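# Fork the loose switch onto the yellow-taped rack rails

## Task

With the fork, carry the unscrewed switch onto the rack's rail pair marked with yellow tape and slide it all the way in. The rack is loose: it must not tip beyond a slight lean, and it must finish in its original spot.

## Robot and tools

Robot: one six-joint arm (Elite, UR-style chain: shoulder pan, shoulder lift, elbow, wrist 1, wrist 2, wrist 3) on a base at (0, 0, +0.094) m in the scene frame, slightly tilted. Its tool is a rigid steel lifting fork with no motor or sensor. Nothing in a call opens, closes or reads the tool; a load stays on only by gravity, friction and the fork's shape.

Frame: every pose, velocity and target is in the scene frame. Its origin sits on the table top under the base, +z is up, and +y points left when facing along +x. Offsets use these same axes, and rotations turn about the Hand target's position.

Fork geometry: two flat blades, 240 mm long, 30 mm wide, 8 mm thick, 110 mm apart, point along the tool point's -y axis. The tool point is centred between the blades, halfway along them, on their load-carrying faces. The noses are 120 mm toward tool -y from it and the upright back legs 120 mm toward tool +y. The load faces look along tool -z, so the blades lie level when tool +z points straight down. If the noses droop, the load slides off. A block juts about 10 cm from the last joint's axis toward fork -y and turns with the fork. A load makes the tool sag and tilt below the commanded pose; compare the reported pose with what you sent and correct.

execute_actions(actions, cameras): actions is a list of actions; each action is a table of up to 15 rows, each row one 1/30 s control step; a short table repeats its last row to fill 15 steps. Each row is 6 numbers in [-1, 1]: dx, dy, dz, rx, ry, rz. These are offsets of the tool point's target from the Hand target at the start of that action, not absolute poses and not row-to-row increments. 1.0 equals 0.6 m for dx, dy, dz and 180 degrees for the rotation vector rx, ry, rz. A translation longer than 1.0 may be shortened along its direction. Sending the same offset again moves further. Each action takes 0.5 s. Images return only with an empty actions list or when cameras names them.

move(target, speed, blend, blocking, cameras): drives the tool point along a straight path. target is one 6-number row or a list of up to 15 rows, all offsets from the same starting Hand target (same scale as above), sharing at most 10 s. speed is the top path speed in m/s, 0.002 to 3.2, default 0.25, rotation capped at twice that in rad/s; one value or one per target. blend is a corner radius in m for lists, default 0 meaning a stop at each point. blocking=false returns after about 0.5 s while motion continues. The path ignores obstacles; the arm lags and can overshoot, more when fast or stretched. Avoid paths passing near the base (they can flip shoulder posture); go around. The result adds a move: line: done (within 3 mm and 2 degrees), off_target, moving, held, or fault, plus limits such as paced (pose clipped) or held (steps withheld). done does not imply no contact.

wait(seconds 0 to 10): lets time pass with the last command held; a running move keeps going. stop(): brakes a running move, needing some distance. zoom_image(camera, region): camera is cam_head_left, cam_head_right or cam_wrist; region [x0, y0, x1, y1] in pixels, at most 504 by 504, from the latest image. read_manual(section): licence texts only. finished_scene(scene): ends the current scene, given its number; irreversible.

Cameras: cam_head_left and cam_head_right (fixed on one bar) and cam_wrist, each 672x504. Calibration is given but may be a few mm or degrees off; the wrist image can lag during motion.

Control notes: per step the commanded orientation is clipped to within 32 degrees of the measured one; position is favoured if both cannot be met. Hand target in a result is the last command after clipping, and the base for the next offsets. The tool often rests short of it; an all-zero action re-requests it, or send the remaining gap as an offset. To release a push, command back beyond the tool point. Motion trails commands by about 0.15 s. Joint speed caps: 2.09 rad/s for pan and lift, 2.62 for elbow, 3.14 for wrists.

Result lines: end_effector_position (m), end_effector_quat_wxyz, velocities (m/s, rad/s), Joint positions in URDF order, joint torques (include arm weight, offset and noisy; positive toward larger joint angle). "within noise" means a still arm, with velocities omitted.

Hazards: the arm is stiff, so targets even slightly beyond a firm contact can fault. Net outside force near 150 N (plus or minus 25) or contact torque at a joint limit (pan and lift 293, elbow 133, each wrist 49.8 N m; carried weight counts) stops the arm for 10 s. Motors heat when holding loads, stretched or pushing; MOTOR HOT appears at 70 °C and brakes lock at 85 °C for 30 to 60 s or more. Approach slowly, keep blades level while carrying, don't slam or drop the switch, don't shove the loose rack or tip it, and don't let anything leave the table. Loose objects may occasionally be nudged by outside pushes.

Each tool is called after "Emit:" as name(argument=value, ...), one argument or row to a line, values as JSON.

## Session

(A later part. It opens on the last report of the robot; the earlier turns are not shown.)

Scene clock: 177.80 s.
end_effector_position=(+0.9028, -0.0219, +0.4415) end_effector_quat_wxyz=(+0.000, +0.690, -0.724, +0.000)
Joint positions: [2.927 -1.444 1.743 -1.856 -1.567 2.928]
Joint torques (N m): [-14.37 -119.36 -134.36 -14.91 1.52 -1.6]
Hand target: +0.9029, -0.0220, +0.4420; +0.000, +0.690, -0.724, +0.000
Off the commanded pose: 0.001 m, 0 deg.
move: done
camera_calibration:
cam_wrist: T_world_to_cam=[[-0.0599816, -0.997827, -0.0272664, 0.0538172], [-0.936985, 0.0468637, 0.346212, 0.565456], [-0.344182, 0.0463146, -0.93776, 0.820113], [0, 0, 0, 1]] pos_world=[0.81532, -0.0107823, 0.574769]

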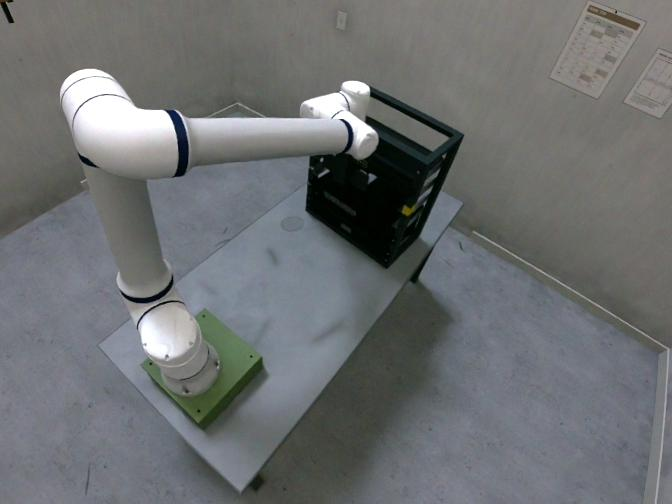

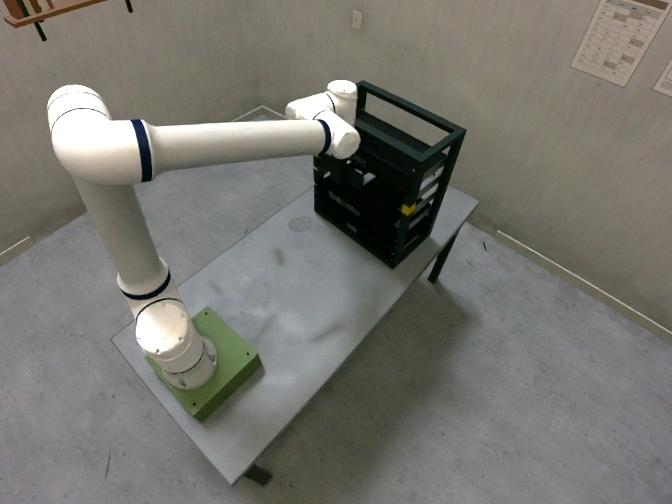

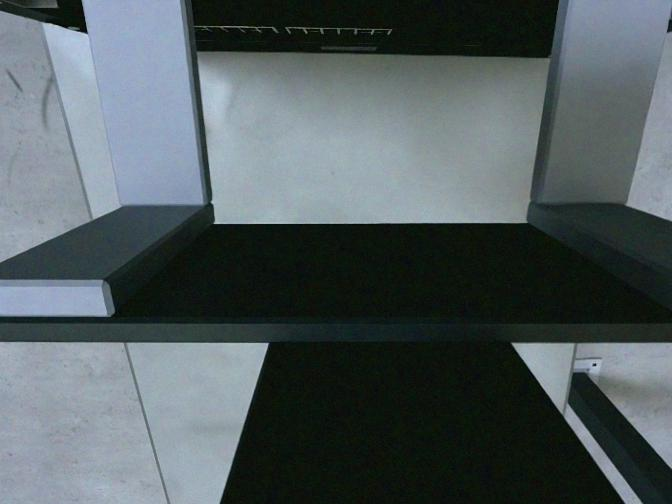

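Emit:
move(
  target=[0,0,0.006,0,0,0],
  speed=0.02,
)

Emit:
move(
  target=[0,0,0.008,0,0,0],
  speed=0.02,
  cameras=["all"],
)

Emit:
zoom_image(
  camera="cam_head_right",
  region=[270, 70, 480, 280],
)

Scene clock: 182.23 s.
end_effector_position=(+0.9029, -0.0220, +0.4454) end_effector_quat_wxyz=(+0.000, +0.690, -0.724, +0.000)
Joint positions: [2.927 -1.446 1.738 -1.849 -1.567 2.928]
Joint torques (N m): [-15.29 -125.4 -143.3 -19.12 3.55 -1.43]
Hand target: +0.9029, -0.0220, +0.4456; +0.000, +0.690, -0.724, +0.000
Off the commanded pose: 0.000 m, 0 deg.
move: done

Scene clock: 182.93 s.
end_effector_position=(+0.9029, -0.0220, +0.4502) end_effector_quat_wxyz=(+0.000, +0.690, -0.724, +0.000)
Joint positions: [2.927 -1.448 1.732 -1.841 -1.567 2.928]
Joint torques (N m): [-16.07 -125.78 -142.8 -18.95 3.52 -1.6]
Hand target: +0.9029, -0.0220, +0.4504; +0.000, +0.690, -0.724, +0.000
Off the commanded pose: 0.000 m, 0 deg.
move: done
camera_calibration:
cam_wrist: T_world_to_cam=[[-0.0600322, -0.997827, -0.0271629, 0.0540354], [-0.937135, 0.0469675, 0.345793, 0.56281], [-0.343766, 0.046214, -0.937917, 0.828023], [0, 0, 0, 1]] pos_world=[0.815319, -0.0107822, 0.58347]

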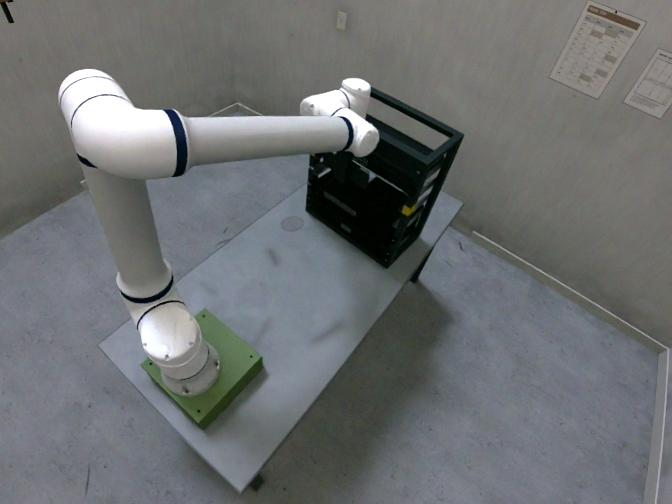

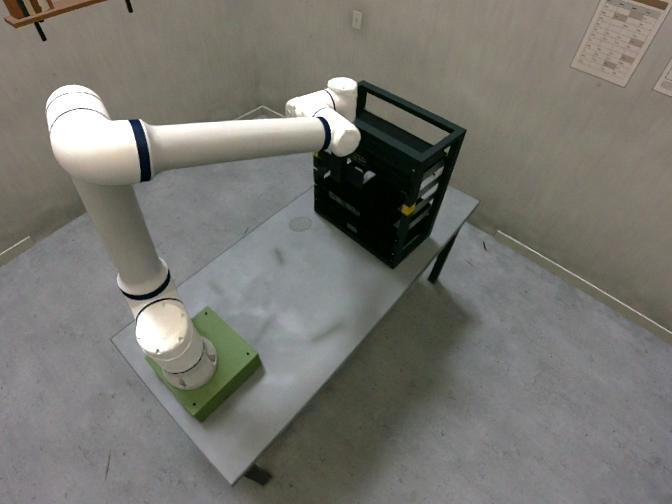

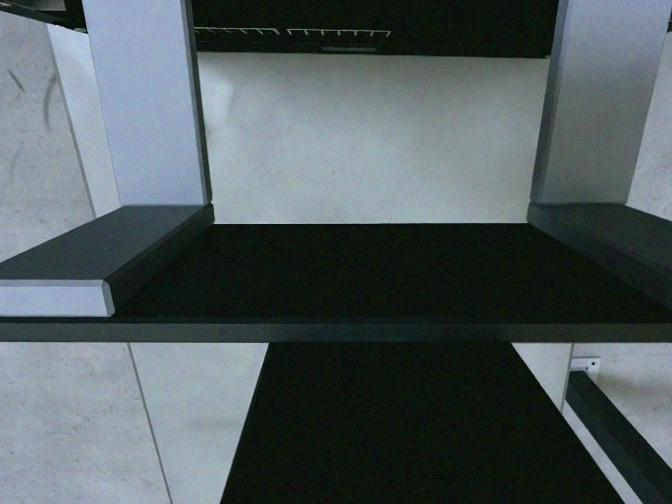

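Scaled by 2.400.

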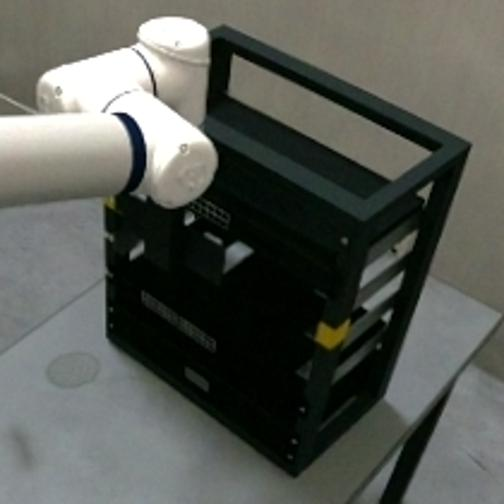

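Emit:
move(
  target=[-0.12,0.0056,0,0,0,0],
  speed=0.06,
  cameras=["all"],
)

Emit:
zoom_image(
  camera="cam_head_right",
  region=[270, 70, 480, 280],
)

Scene clock: 188.73 s.
end_effector_position=(+0.8311, -0.0186, +0.4504) end_effector_quat_wxyz=(+0.000, +0.690, -0.724, +0.000)
Joint positions: [2.905 -1.567 1.857 -1.847 -1.567 2.905]
Joint torques (N m): [-25.93 -110.63 -118.88 -22.98 1.09 -1.05]
Hand target: +0.8309, -0.0186, +0.4504; +0.000, +0.690, -0.724, +0.000
Off the commanded pose: 0.000 m, 0 deg.
move: done
camera_calibration:
cam_wrist: T_world_to_cam=[[-0.0599324, -0.997832, -0.0272044, 0.0529734], [-0.937173, 0.046864, 0.345703, 0.49538], [-0.343679, 0.0462141, -0.937949, 0.80333], [0, 0, 0, 1]] pos_world=[0.743519, -0.00748211, 0.58367]

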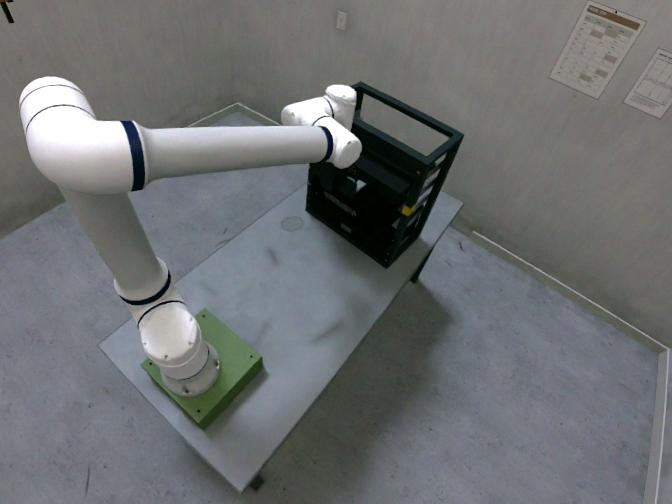

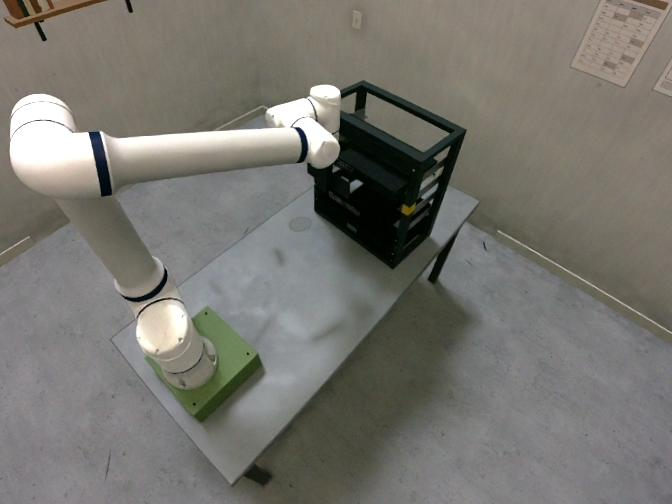

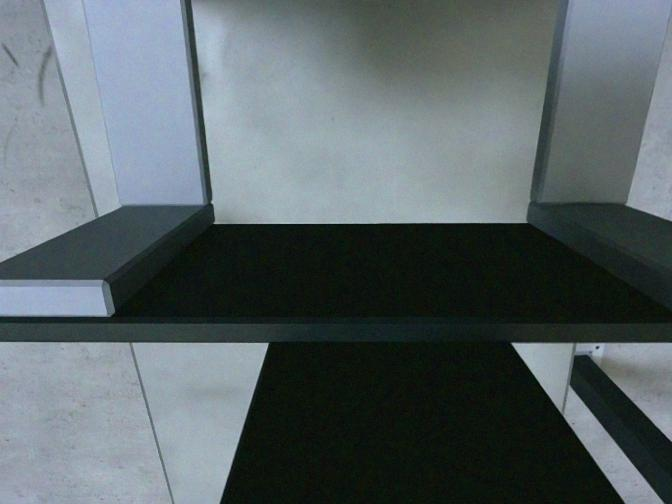

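Scaled by 2.400.

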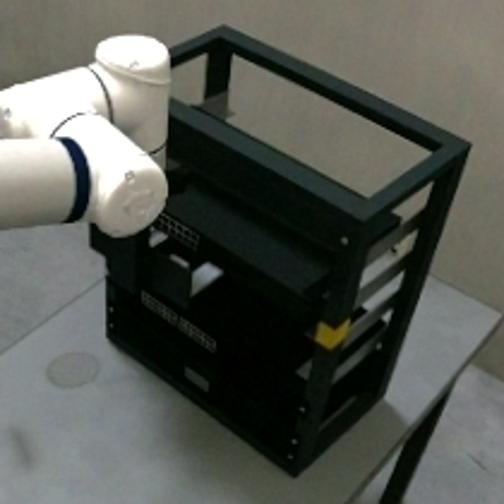

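Emit:
move(
  target=[-0.35,0.0164,0,0,0,0],
  speed=0.08,
  cameras=["all"],
)

Emit:
zoom_image(
  camera="cam_head_right",
  region=[240, 70, 480, 280],
)

Emit:
zoom_image(
  camera="cam_head_left",
  region=[240, 70, 480, 280],
)

Scene clock: 195.70 s.
end_effector_position=(+0.6211, -0.0088, +0.4504) end_effector_quat_wxyz=(+0.000, +0.690, -0.724, +0.000)
Joint positions: [2.796 -1.955 2.159 -1.761 -1.569 2.797]
Joint torques (N m): [-21.59 -60.55 -121.33 -18.19 3.03 -2.27]
Hand target: +0.6209, -0.0088, +0.4504; +0.000, +0.690, -0.724, +0.000
Off the commanded pose: 0.000 m, 0 deg.
move: done
camera_calibration:
cam_wrist: T_world_to_cam=[[-0.0600322, -0.997827, -0.0271629, 0.0502951], [-0.937135, 0.0469675, 0.345793, 0.298037], [-0.343766, 0.046214, -0.937917, 0.730728], [0, 0, 0, 1]] pos_world=[0.533519, 0.00241783, 0.58367]

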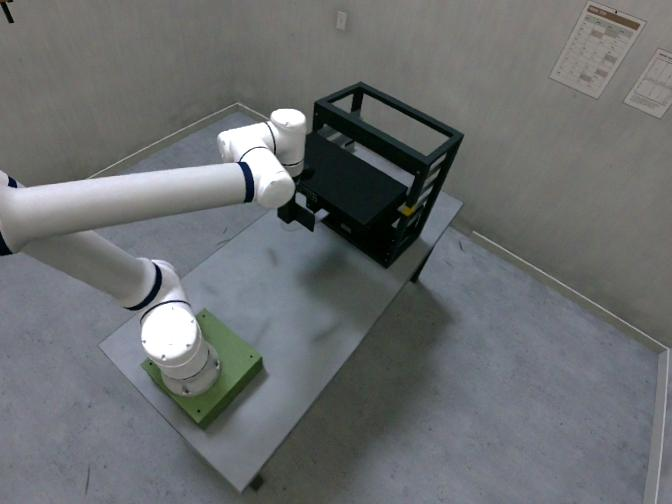

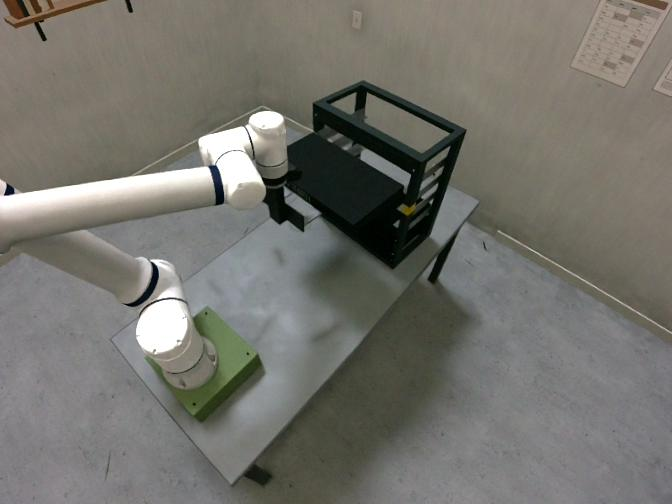

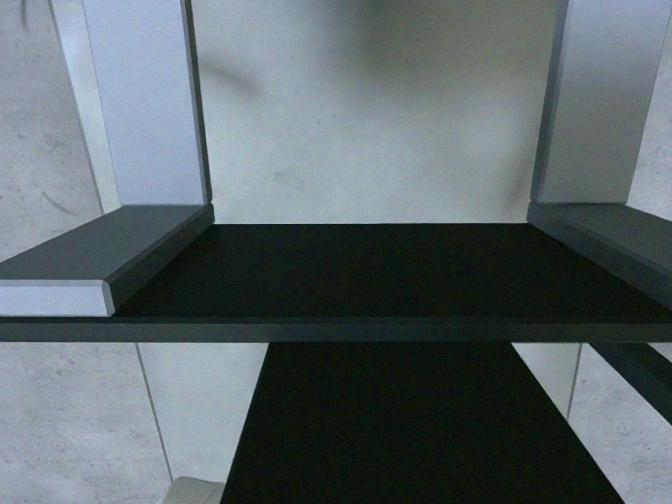

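Scaled by 2.100.

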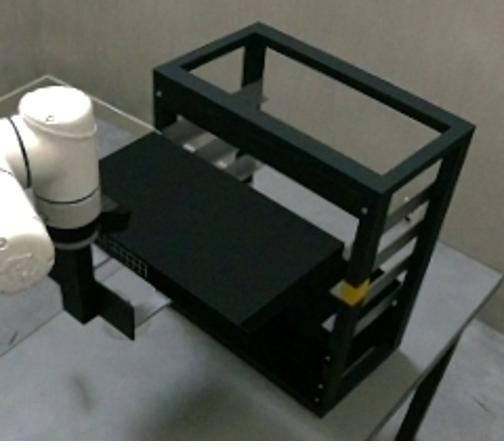

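Scaled by 2.100.

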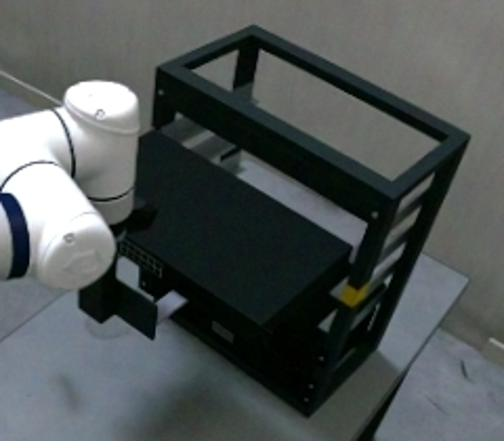

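Emit:
move(
  target=[0,0,-0.148,0,0,0],
  speed=0.1,
  cameras=["all"],
)

Emit:
zoom_image(
  camera="cam_head_right",
  region=[240, 70, 480, 280],
)

Emit:
zoom_image(
  camera="cam_head_left",
  region=[240, 70, 480, 280],
)

Scene clock: 208.90 s.
end_effector_position=(+0.6209, -0.0088, +0.3618) end_effector_quat_wxyz=(+0.000, +0.690, -0.724, +0.000) end_effector_velocity=(+0.001, +0.000, -0.001) end_effector_angular_velocity=(+0.000, -0.001, +0.000)
Joint positions: [2.796 -1.905 2.291 -1.943 -1.569 2.797]
Joint velocities: [0 0.002 0.002 -0.005 0 0]
Joint torques (N m): [9.95 -35.68 -114.66 -23.55 2.77 3.33]
Hand target: +0.6209, -0.0088, +0.3616; +0.000, +0.690, -0.724, +0.000
Off the commanded pose: 0.000 m, 0 deg.
move: done
camera_calibration:
cam_wrist: T_world_to_cam=[[-0.0600263, -0.997827, -0.0271709, 0.0478772], [-0.937167, 0.0469636, 0.345705, 0.328548], [-0.343678, 0.0462151, -0.93795, 0.647528], [0, 0, 0, 1]] pos_world=[0.533319, 0.00241783, 0.49507]

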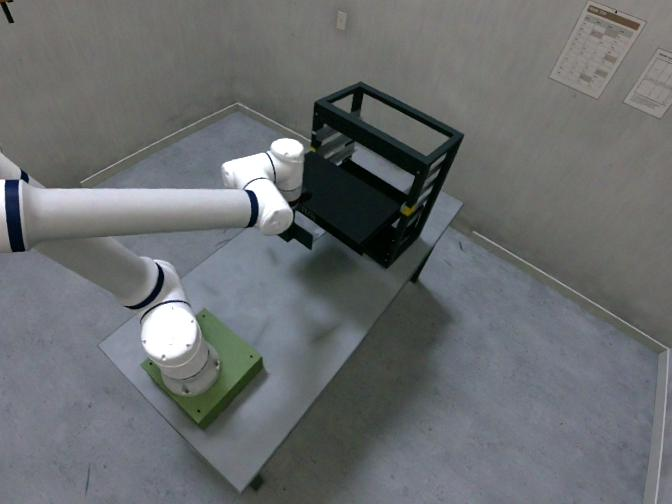

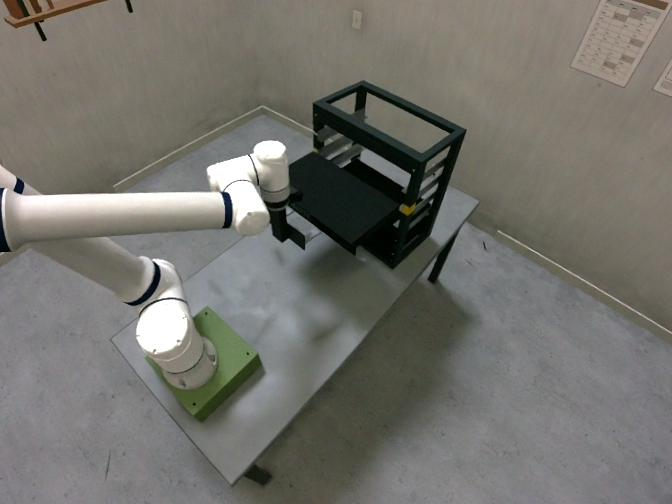

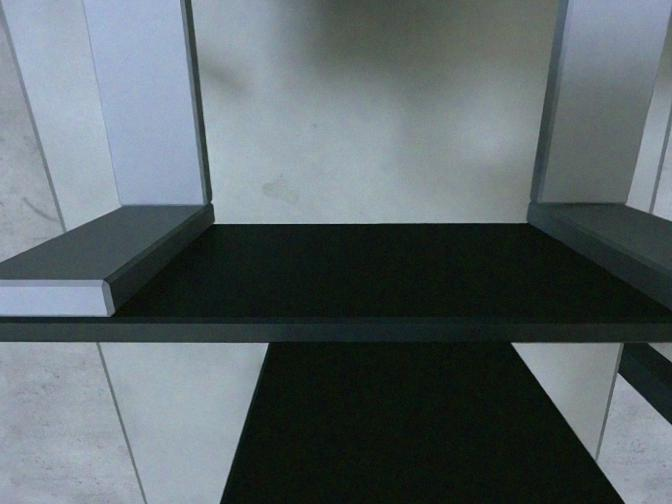

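Scaled by 2.100.

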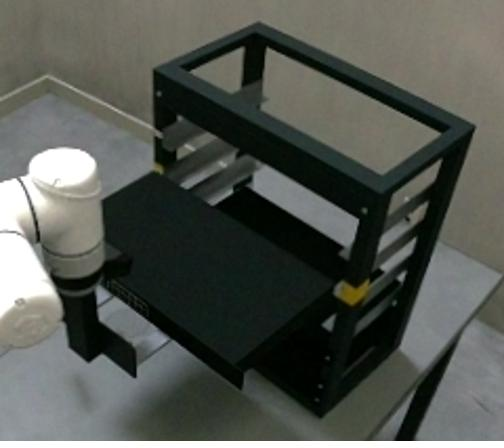

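Scaled by 2.100.

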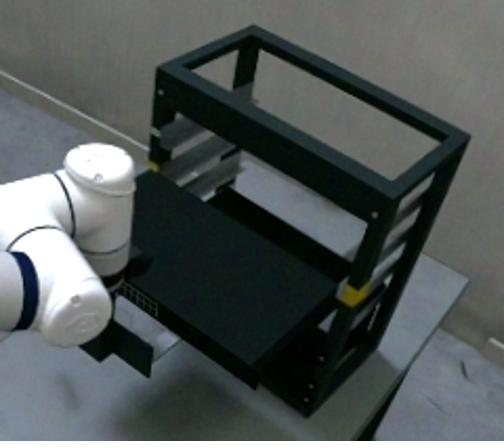

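Emit:
zoom_image(
  camera="cam_head_right",
  region=[305, 90, 385, 180],
)

Emit:
zoom_image(
  camera="cam_head_right",
  region=[370, 130, 470, 270],
)

Scaled by 5.600.

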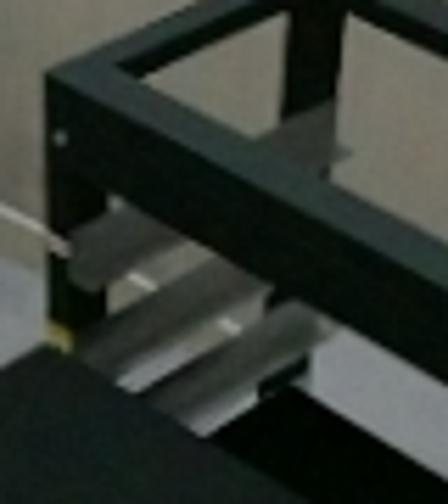

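Scaled by 3.600.

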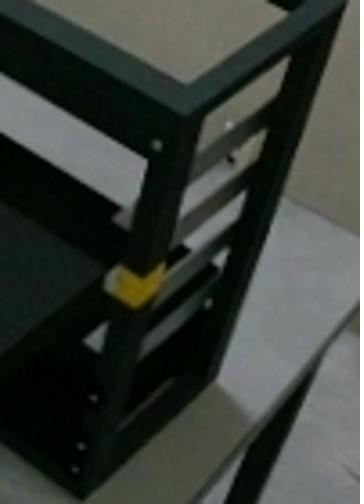

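Emit:
move(
  target=[0.2,-0.0094,0,0,0,0],
  speed=0.06,
  cameras=["all"],
)

Emit:
zoom_image(
  camera="cam_head_right",
  region=[240, 70, 480, 280],
)

Scene clock: 219.50 s.
end_effector_position=(+0.7407, -0.0144, +0.3616) end_effector_quat_wxyz=(+0.000, +0.690, -0.724, +0.000)
Joint positions: [2.868 -1.669 2.118 -2.006 -1.568 2.869]
Joint torques (N m): [6.76 -61.06 -136.49 -23 2.36 3.24]
Hand target: +0.7409, -0.0144, +0.3616; +0.000, +0.690, -0.724, +0.000
Off the commanded pose: 0.000 m, 0 deg.
move: done
camera_calibration:
cam_wrist: T_world_to_cam=[[-0.0599658, -0.997827, -0.0272984, 0.0493988], [-0.937171, 0.0468627, 0.345708, 0.441158], [-0.343677, 0.0463139, -0.937945, 0.688774], [0, 0, 0, 1]] pos_world=[0.653119, -0.00328227, 0.494869]

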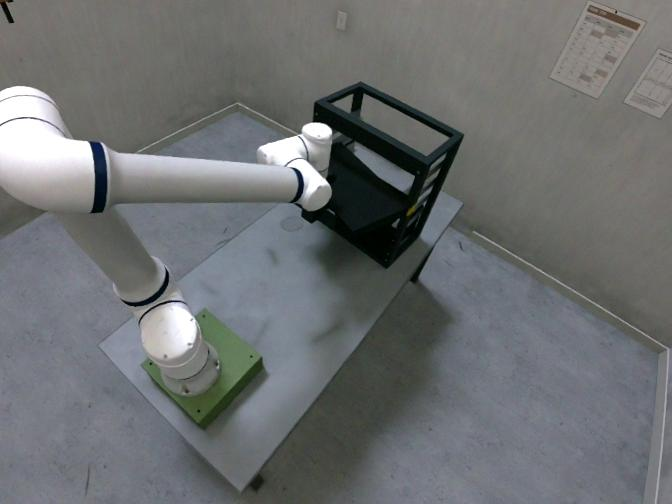

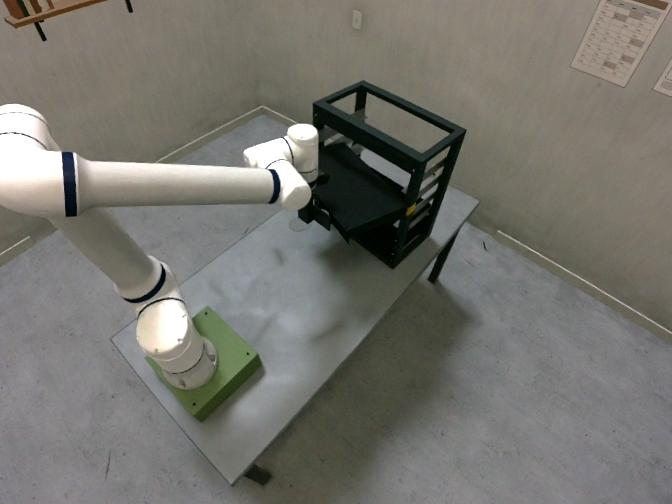

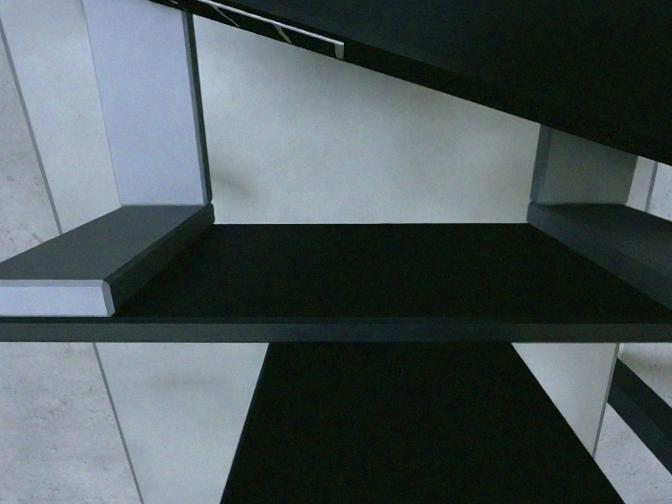

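Scaled by 2.100.

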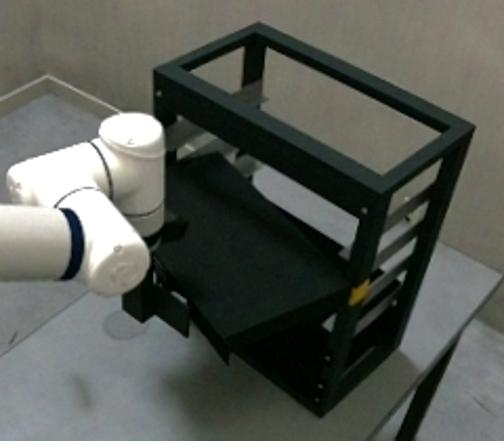

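Emit:
move(
  target=[-0.2,0.0094,0,0,0,0],
  speed=0.06,
  cameras=["all"],
)

Emit:
zoom_image(
  camera="cam_head_right",
  region=[270, 90, 450, 270],
)

Emit:
zoom_image(
  camera="cam_head_left",
  region=[270, 90, 450, 270],
)

Scene clock: 229.83 s.
end_effector_position=(+0.6210, -0.0088, +0.3616) end_effector_quat_wxyz=(+0.000, +0.690, -0.724, +0.000)
Joint positions: [2.797 -1.905 2.291 -1.943 -1.569 2.797]
Joint torques (N m): [-23.4 -59.87 -112.78 -16.8 2.66 -2.19]
Hand target: +0.6209, -0.0088, +0.3616; +0.000, +0.690, -0.724, +0.000
Off the commanded pose: 0.000 m, 0 deg.
move: done
camera_calibration:
cam_wrist: T_world_to_cam=[[-0.0600322, -0.997827, -0.0271629, 0.047883], [-0.937135, 0.0469675, 0.345793, 0.328743], [-0.343766, 0.046214, -0.937917, 0.647441], [0, 0, 0, 1]] pos_world=[0.533519, 0.00241783, 0.49487]

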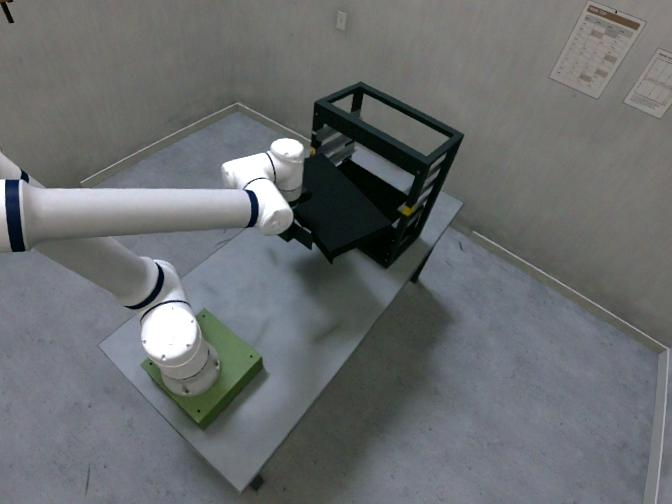

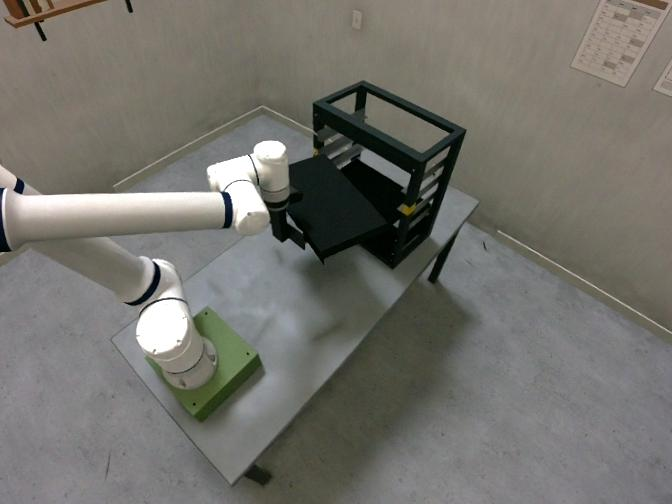

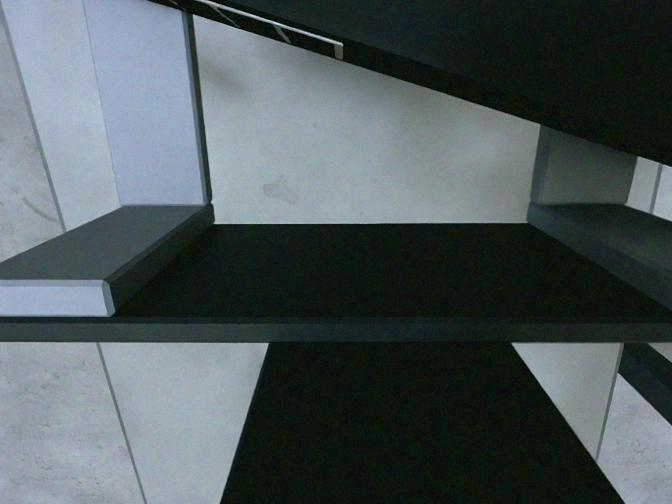

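Scaled by 2.800.

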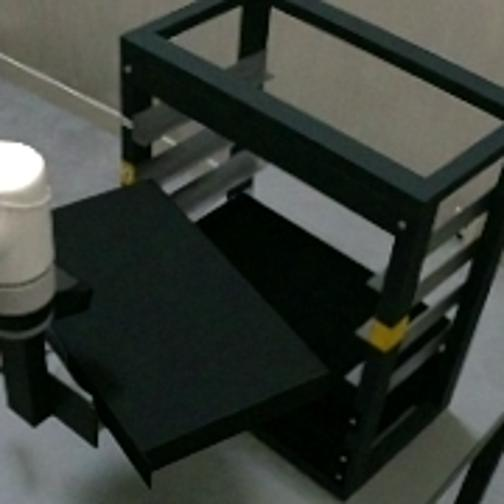

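Scaled by 2.800.

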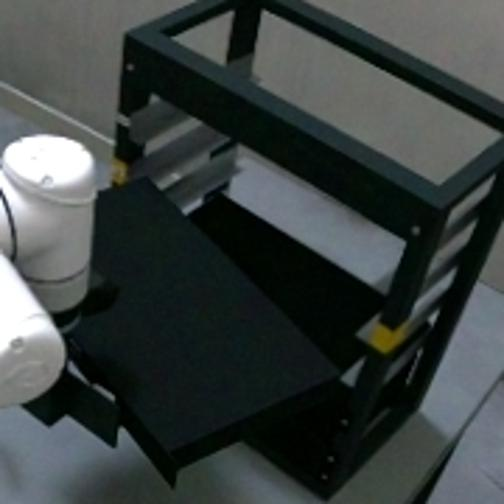

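Emit:
move(
  target=[-0.03,0,0,0,0,0.0945],
  speed=0.08,
  cameras=["all"],
)

Emit:
zoom_image(
  camera="cam_head_right",
  region=[270, 90, 450, 270],
)

Emit:
zoom_image(
  camera="cam_head_left",
  region=[270, 90, 450, 270],
)

Scene clock: 249.17 s.
end_effector_position=(+0.6029, -0.0088, +0.3616) end_effector_quat_wxyz=(+0.000, +0.790, -0.614, +0.000)
Joint positions: [2.693 -1.929 2.306 -1.934 -1.57 2.397]
Joint torques (N m): [-22.72 -57.4 -111.1 -15.09 7.83 -1.96]
Hand target: +0.6029, -0.0088, +0.3616; +0.000, +0.790, -0.613, +0.000
Off the commanded pose: 0.000 m, 0 deg.
move: done
camera_calibration:
cam_wrist: T_world_to_cam=[[0.234238, -0.971801, -0.0271196, -0.130413], [-0.909945, -0.228979, 0.345787, 0.292864], [-0.342246, -0.0563194, -0.937921, 0.639366], [0, 0, 0, 1]] pos_world=[0.515858, -0.0236671, 0.49487]

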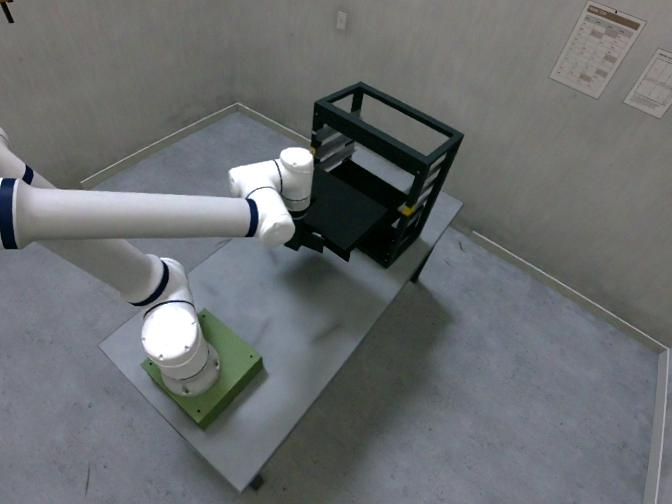

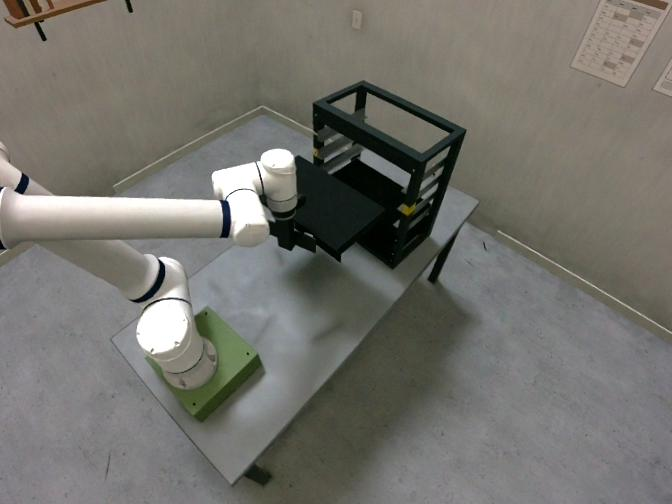

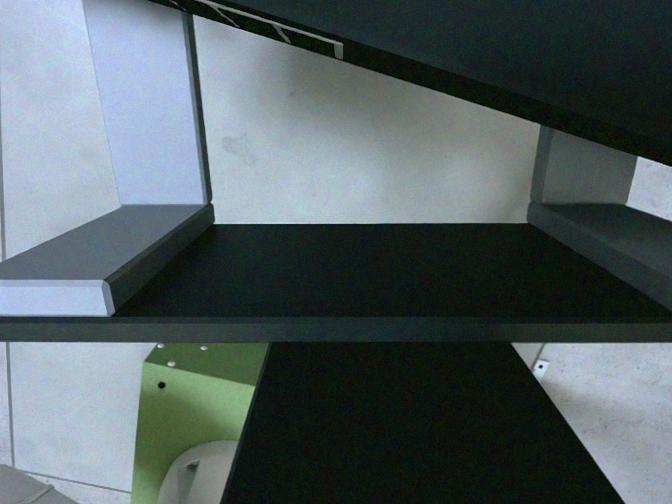

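Scaled by 2.800.

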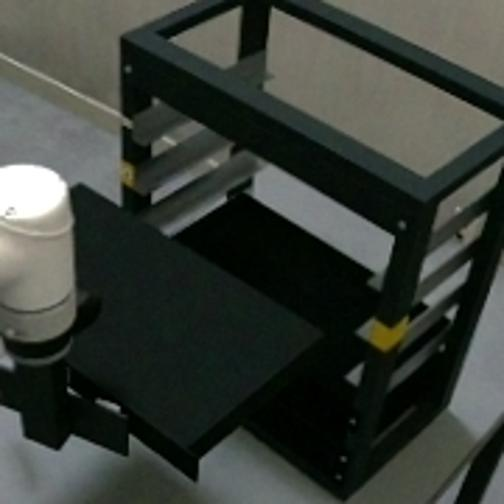

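Scaled by 2.800.

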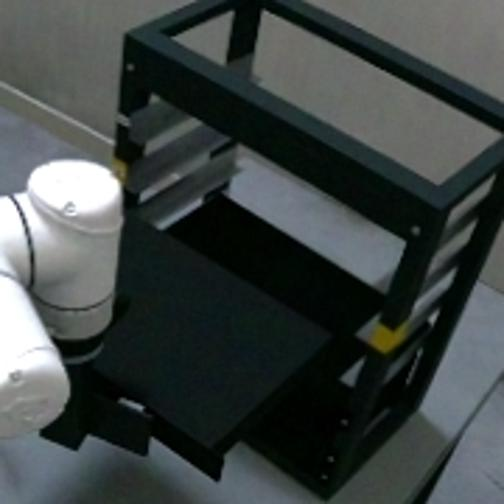

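Emit:
move(
  target=[0.1167,-0.0255,0,0,0,-0.0044],
  speed=0.06,
  cameras=["all"],
)

Emit:
zoom_image(
  camera="cam_head_right",
  region=[300, 110, 420, 230],
)

Emit:
zoom_image(
  camera="cam_head_left",
  region=[300, 110, 420, 230],
)

Scene clock: 269.17 s.
end_effector_position=(+0.6727, -0.0240, +0.3616) end_effector_quat_wxyz=(+0.000, +0.785, -0.619, +0.000)
Joint positions: [2.735 -1.782 2.21 -1.984 -1.569 2.453]
Joint torques (N m): [9.44 -44.45 -134.19 -20.51 6.01 3.19]
Hand target: +0.6729, -0.0241, +0.3616; +0.000, +0.785, -0.619, +0.000
Off the commanded pose: 0.000 m, 0 deg.
move: done
camera_calibration:
cam_wrist: T_world_to_cam=[[0.221109, -0.974868, -0.02726, -0.152817], [-0.912975, -0.216738, 0.345688, 0.355311], [-0.342909, -0.0515472, -0.937953, 0.662999], [0, 0, 0, 1]] pos_world=[0.585528, -0.0377909, 0.494869]

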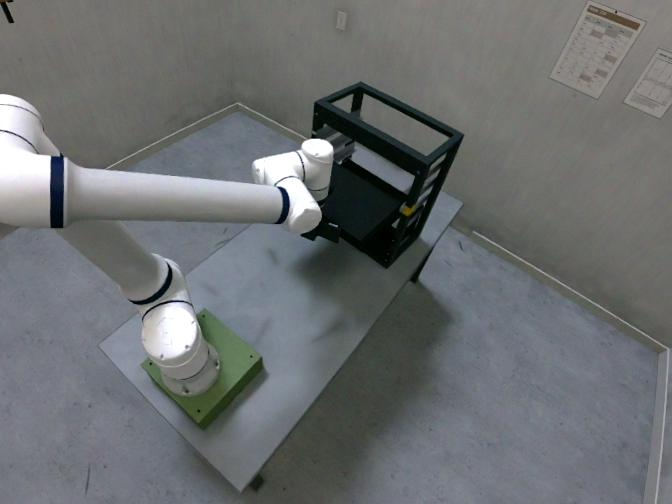

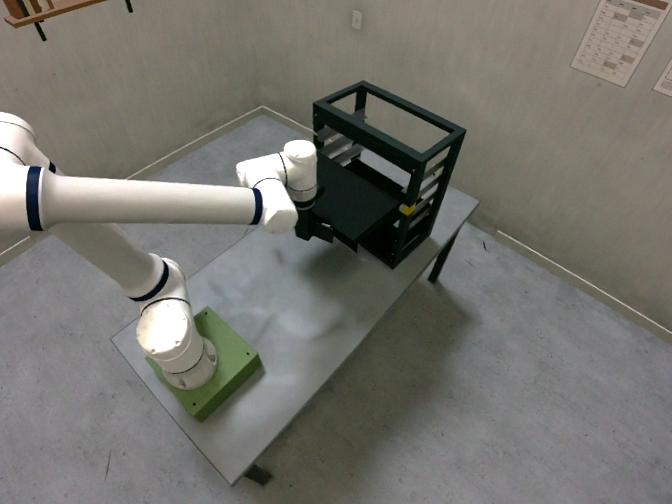

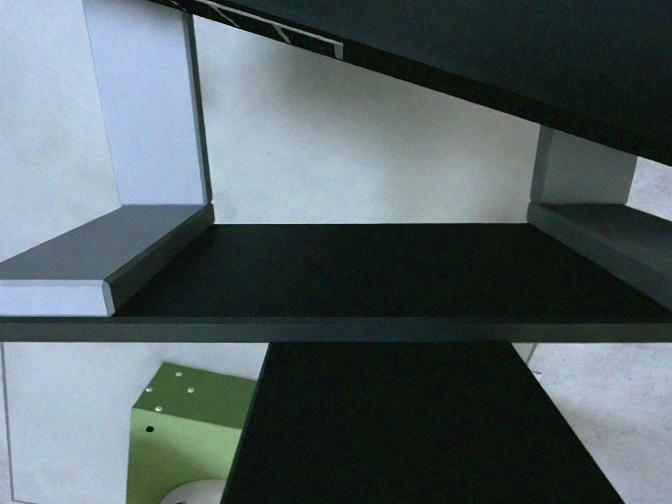

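Scaled by 4.200.

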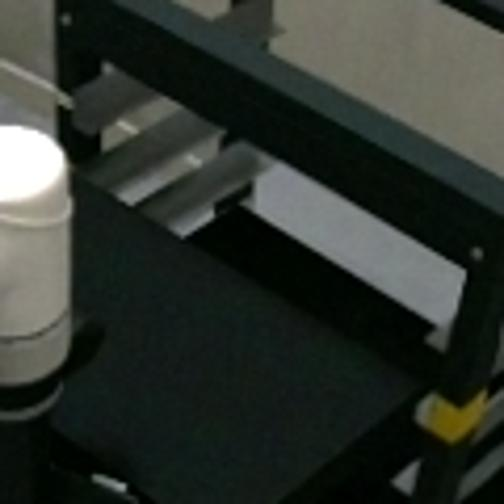

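Scaled by 4.200.

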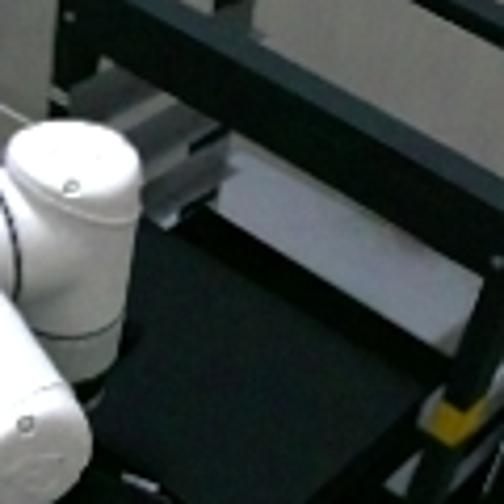

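Emit:
zoom_image(
  camera="cam_head_right",
  region=[380, 180, 430, 230],
)

Emit:
zoom_image(
  camera="cam_head_left",
  region=[380, 180, 430, 230],
)

Scaled by 10.080.

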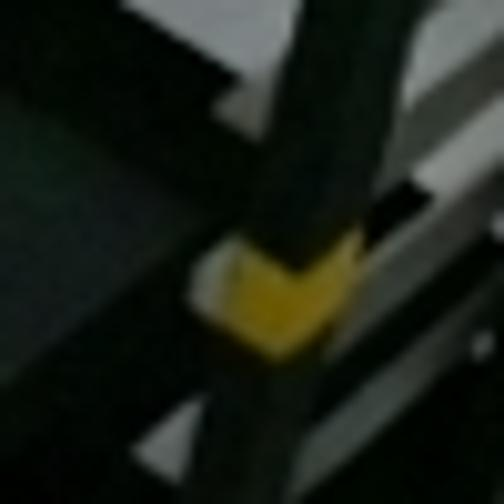

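Scaled by 10.080.

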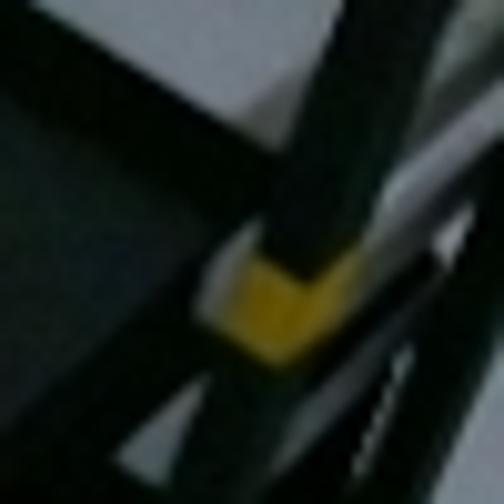

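Emit:
zoom_image(
  camera="cam_head_right",
  region=[300, 125, 360, 185],
)

Emit:
zoom_image(
  camera="cam_head_left",
  region=[300, 125, 360, 185],
)

Scaled by 8.400.

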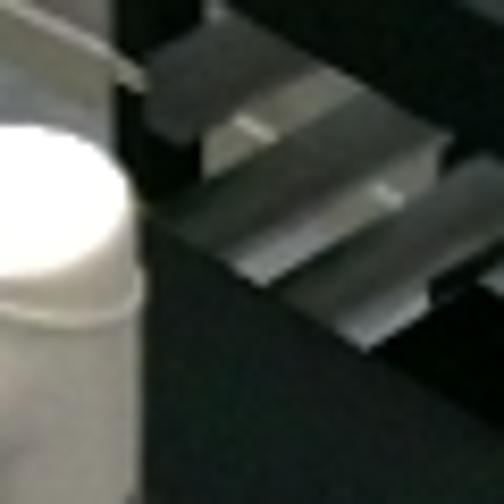

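Scaled by 8.400.

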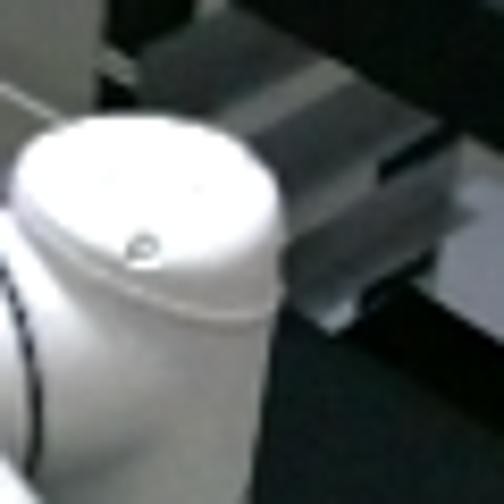

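Emit:
move(
  target=[
    [0,0.0083,0,0,0,0],
    [0.05,0.0063,0,0,0,0],
  ],
  speed=0.05,
  cameras=["all"],
)

Emit:
zoom_image(
  camera="cam_head_right",
  region=[370, 170, 430, 230],
)

Emit:
zoom_image(
  camera="cam_head_right",
  region=[300, 125, 360, 185],
)

Scene clock: 289.83 s.
end_effector_position=(+0.7027, -0.0203, +0.3616) end_effector_quat_wxyz=(+0.000, +0.785, -0.619, +0.000) end_effector_velocity=(+0.002, +0.000, -0.001) end_effector_angular_velocity=(+0.000, +0.001, +0.000)
Joint positions: [2.766 -1.726 2.166 -1.997 -1.569 2.483]
Joint velocities: [0.001 0.005 -0.003 -0.001 0 0.001]
Joint torques (N m): [10.11 -51.66 -134.67 -21.29 7.23 3.79]
Hand target: +0.7029, -0.0203, +0.3616; +0.000, +0.785, -0.619, +0.000
Off the commanded pose: 0.000 m, 0 deg.
move: done
camera_calibration:
cam_wrist: T_world_to_cam=[[0.221109, -0.974868, -0.02726, -0.155745], [-0.912975, -0.216738, 0.345688, 0.383524], [-0.342909, -0.0515472, -0.937953, 0.673482], [0, 0, 0, 1]] pos_world=[0.615528, -0.0339909, 0.494869]

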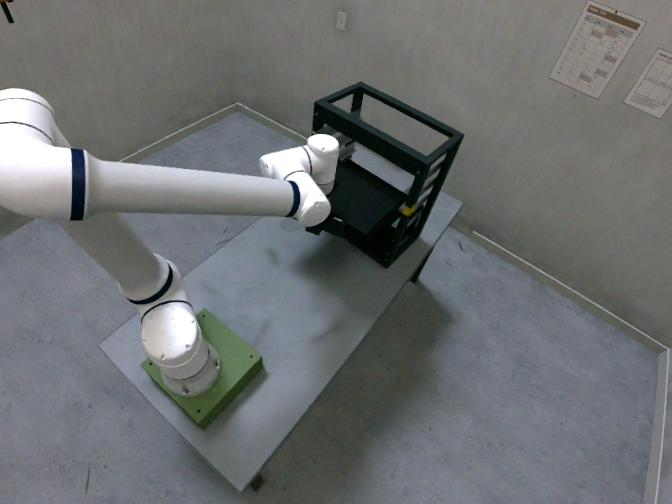

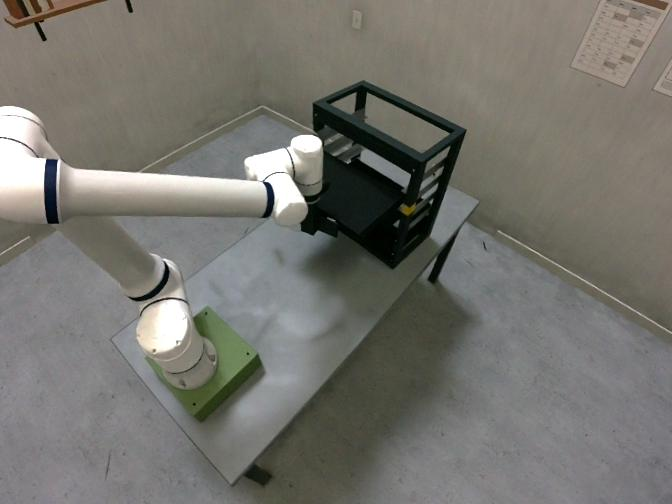

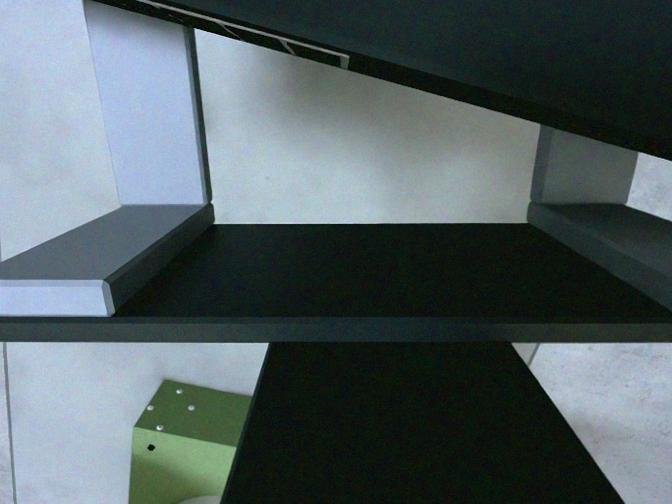

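Scaled by 8.400.

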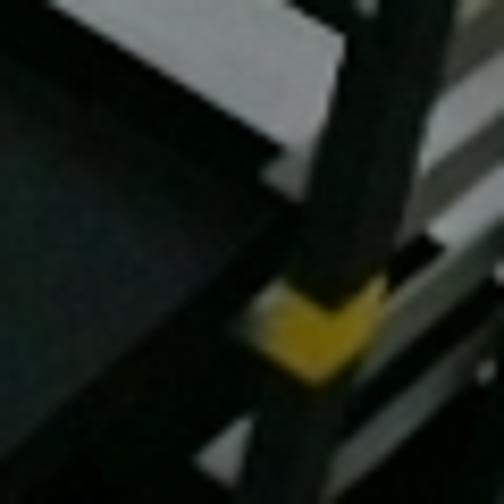

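Scaled by 8.400.

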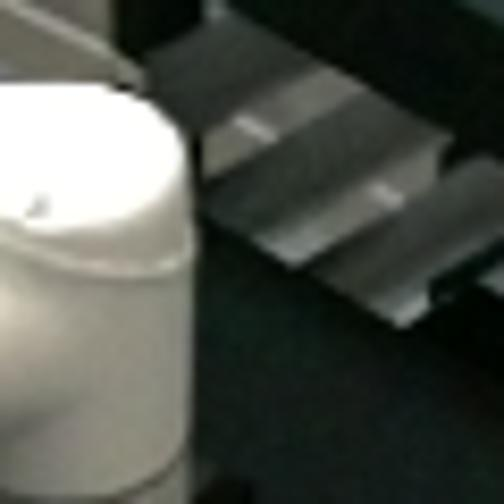

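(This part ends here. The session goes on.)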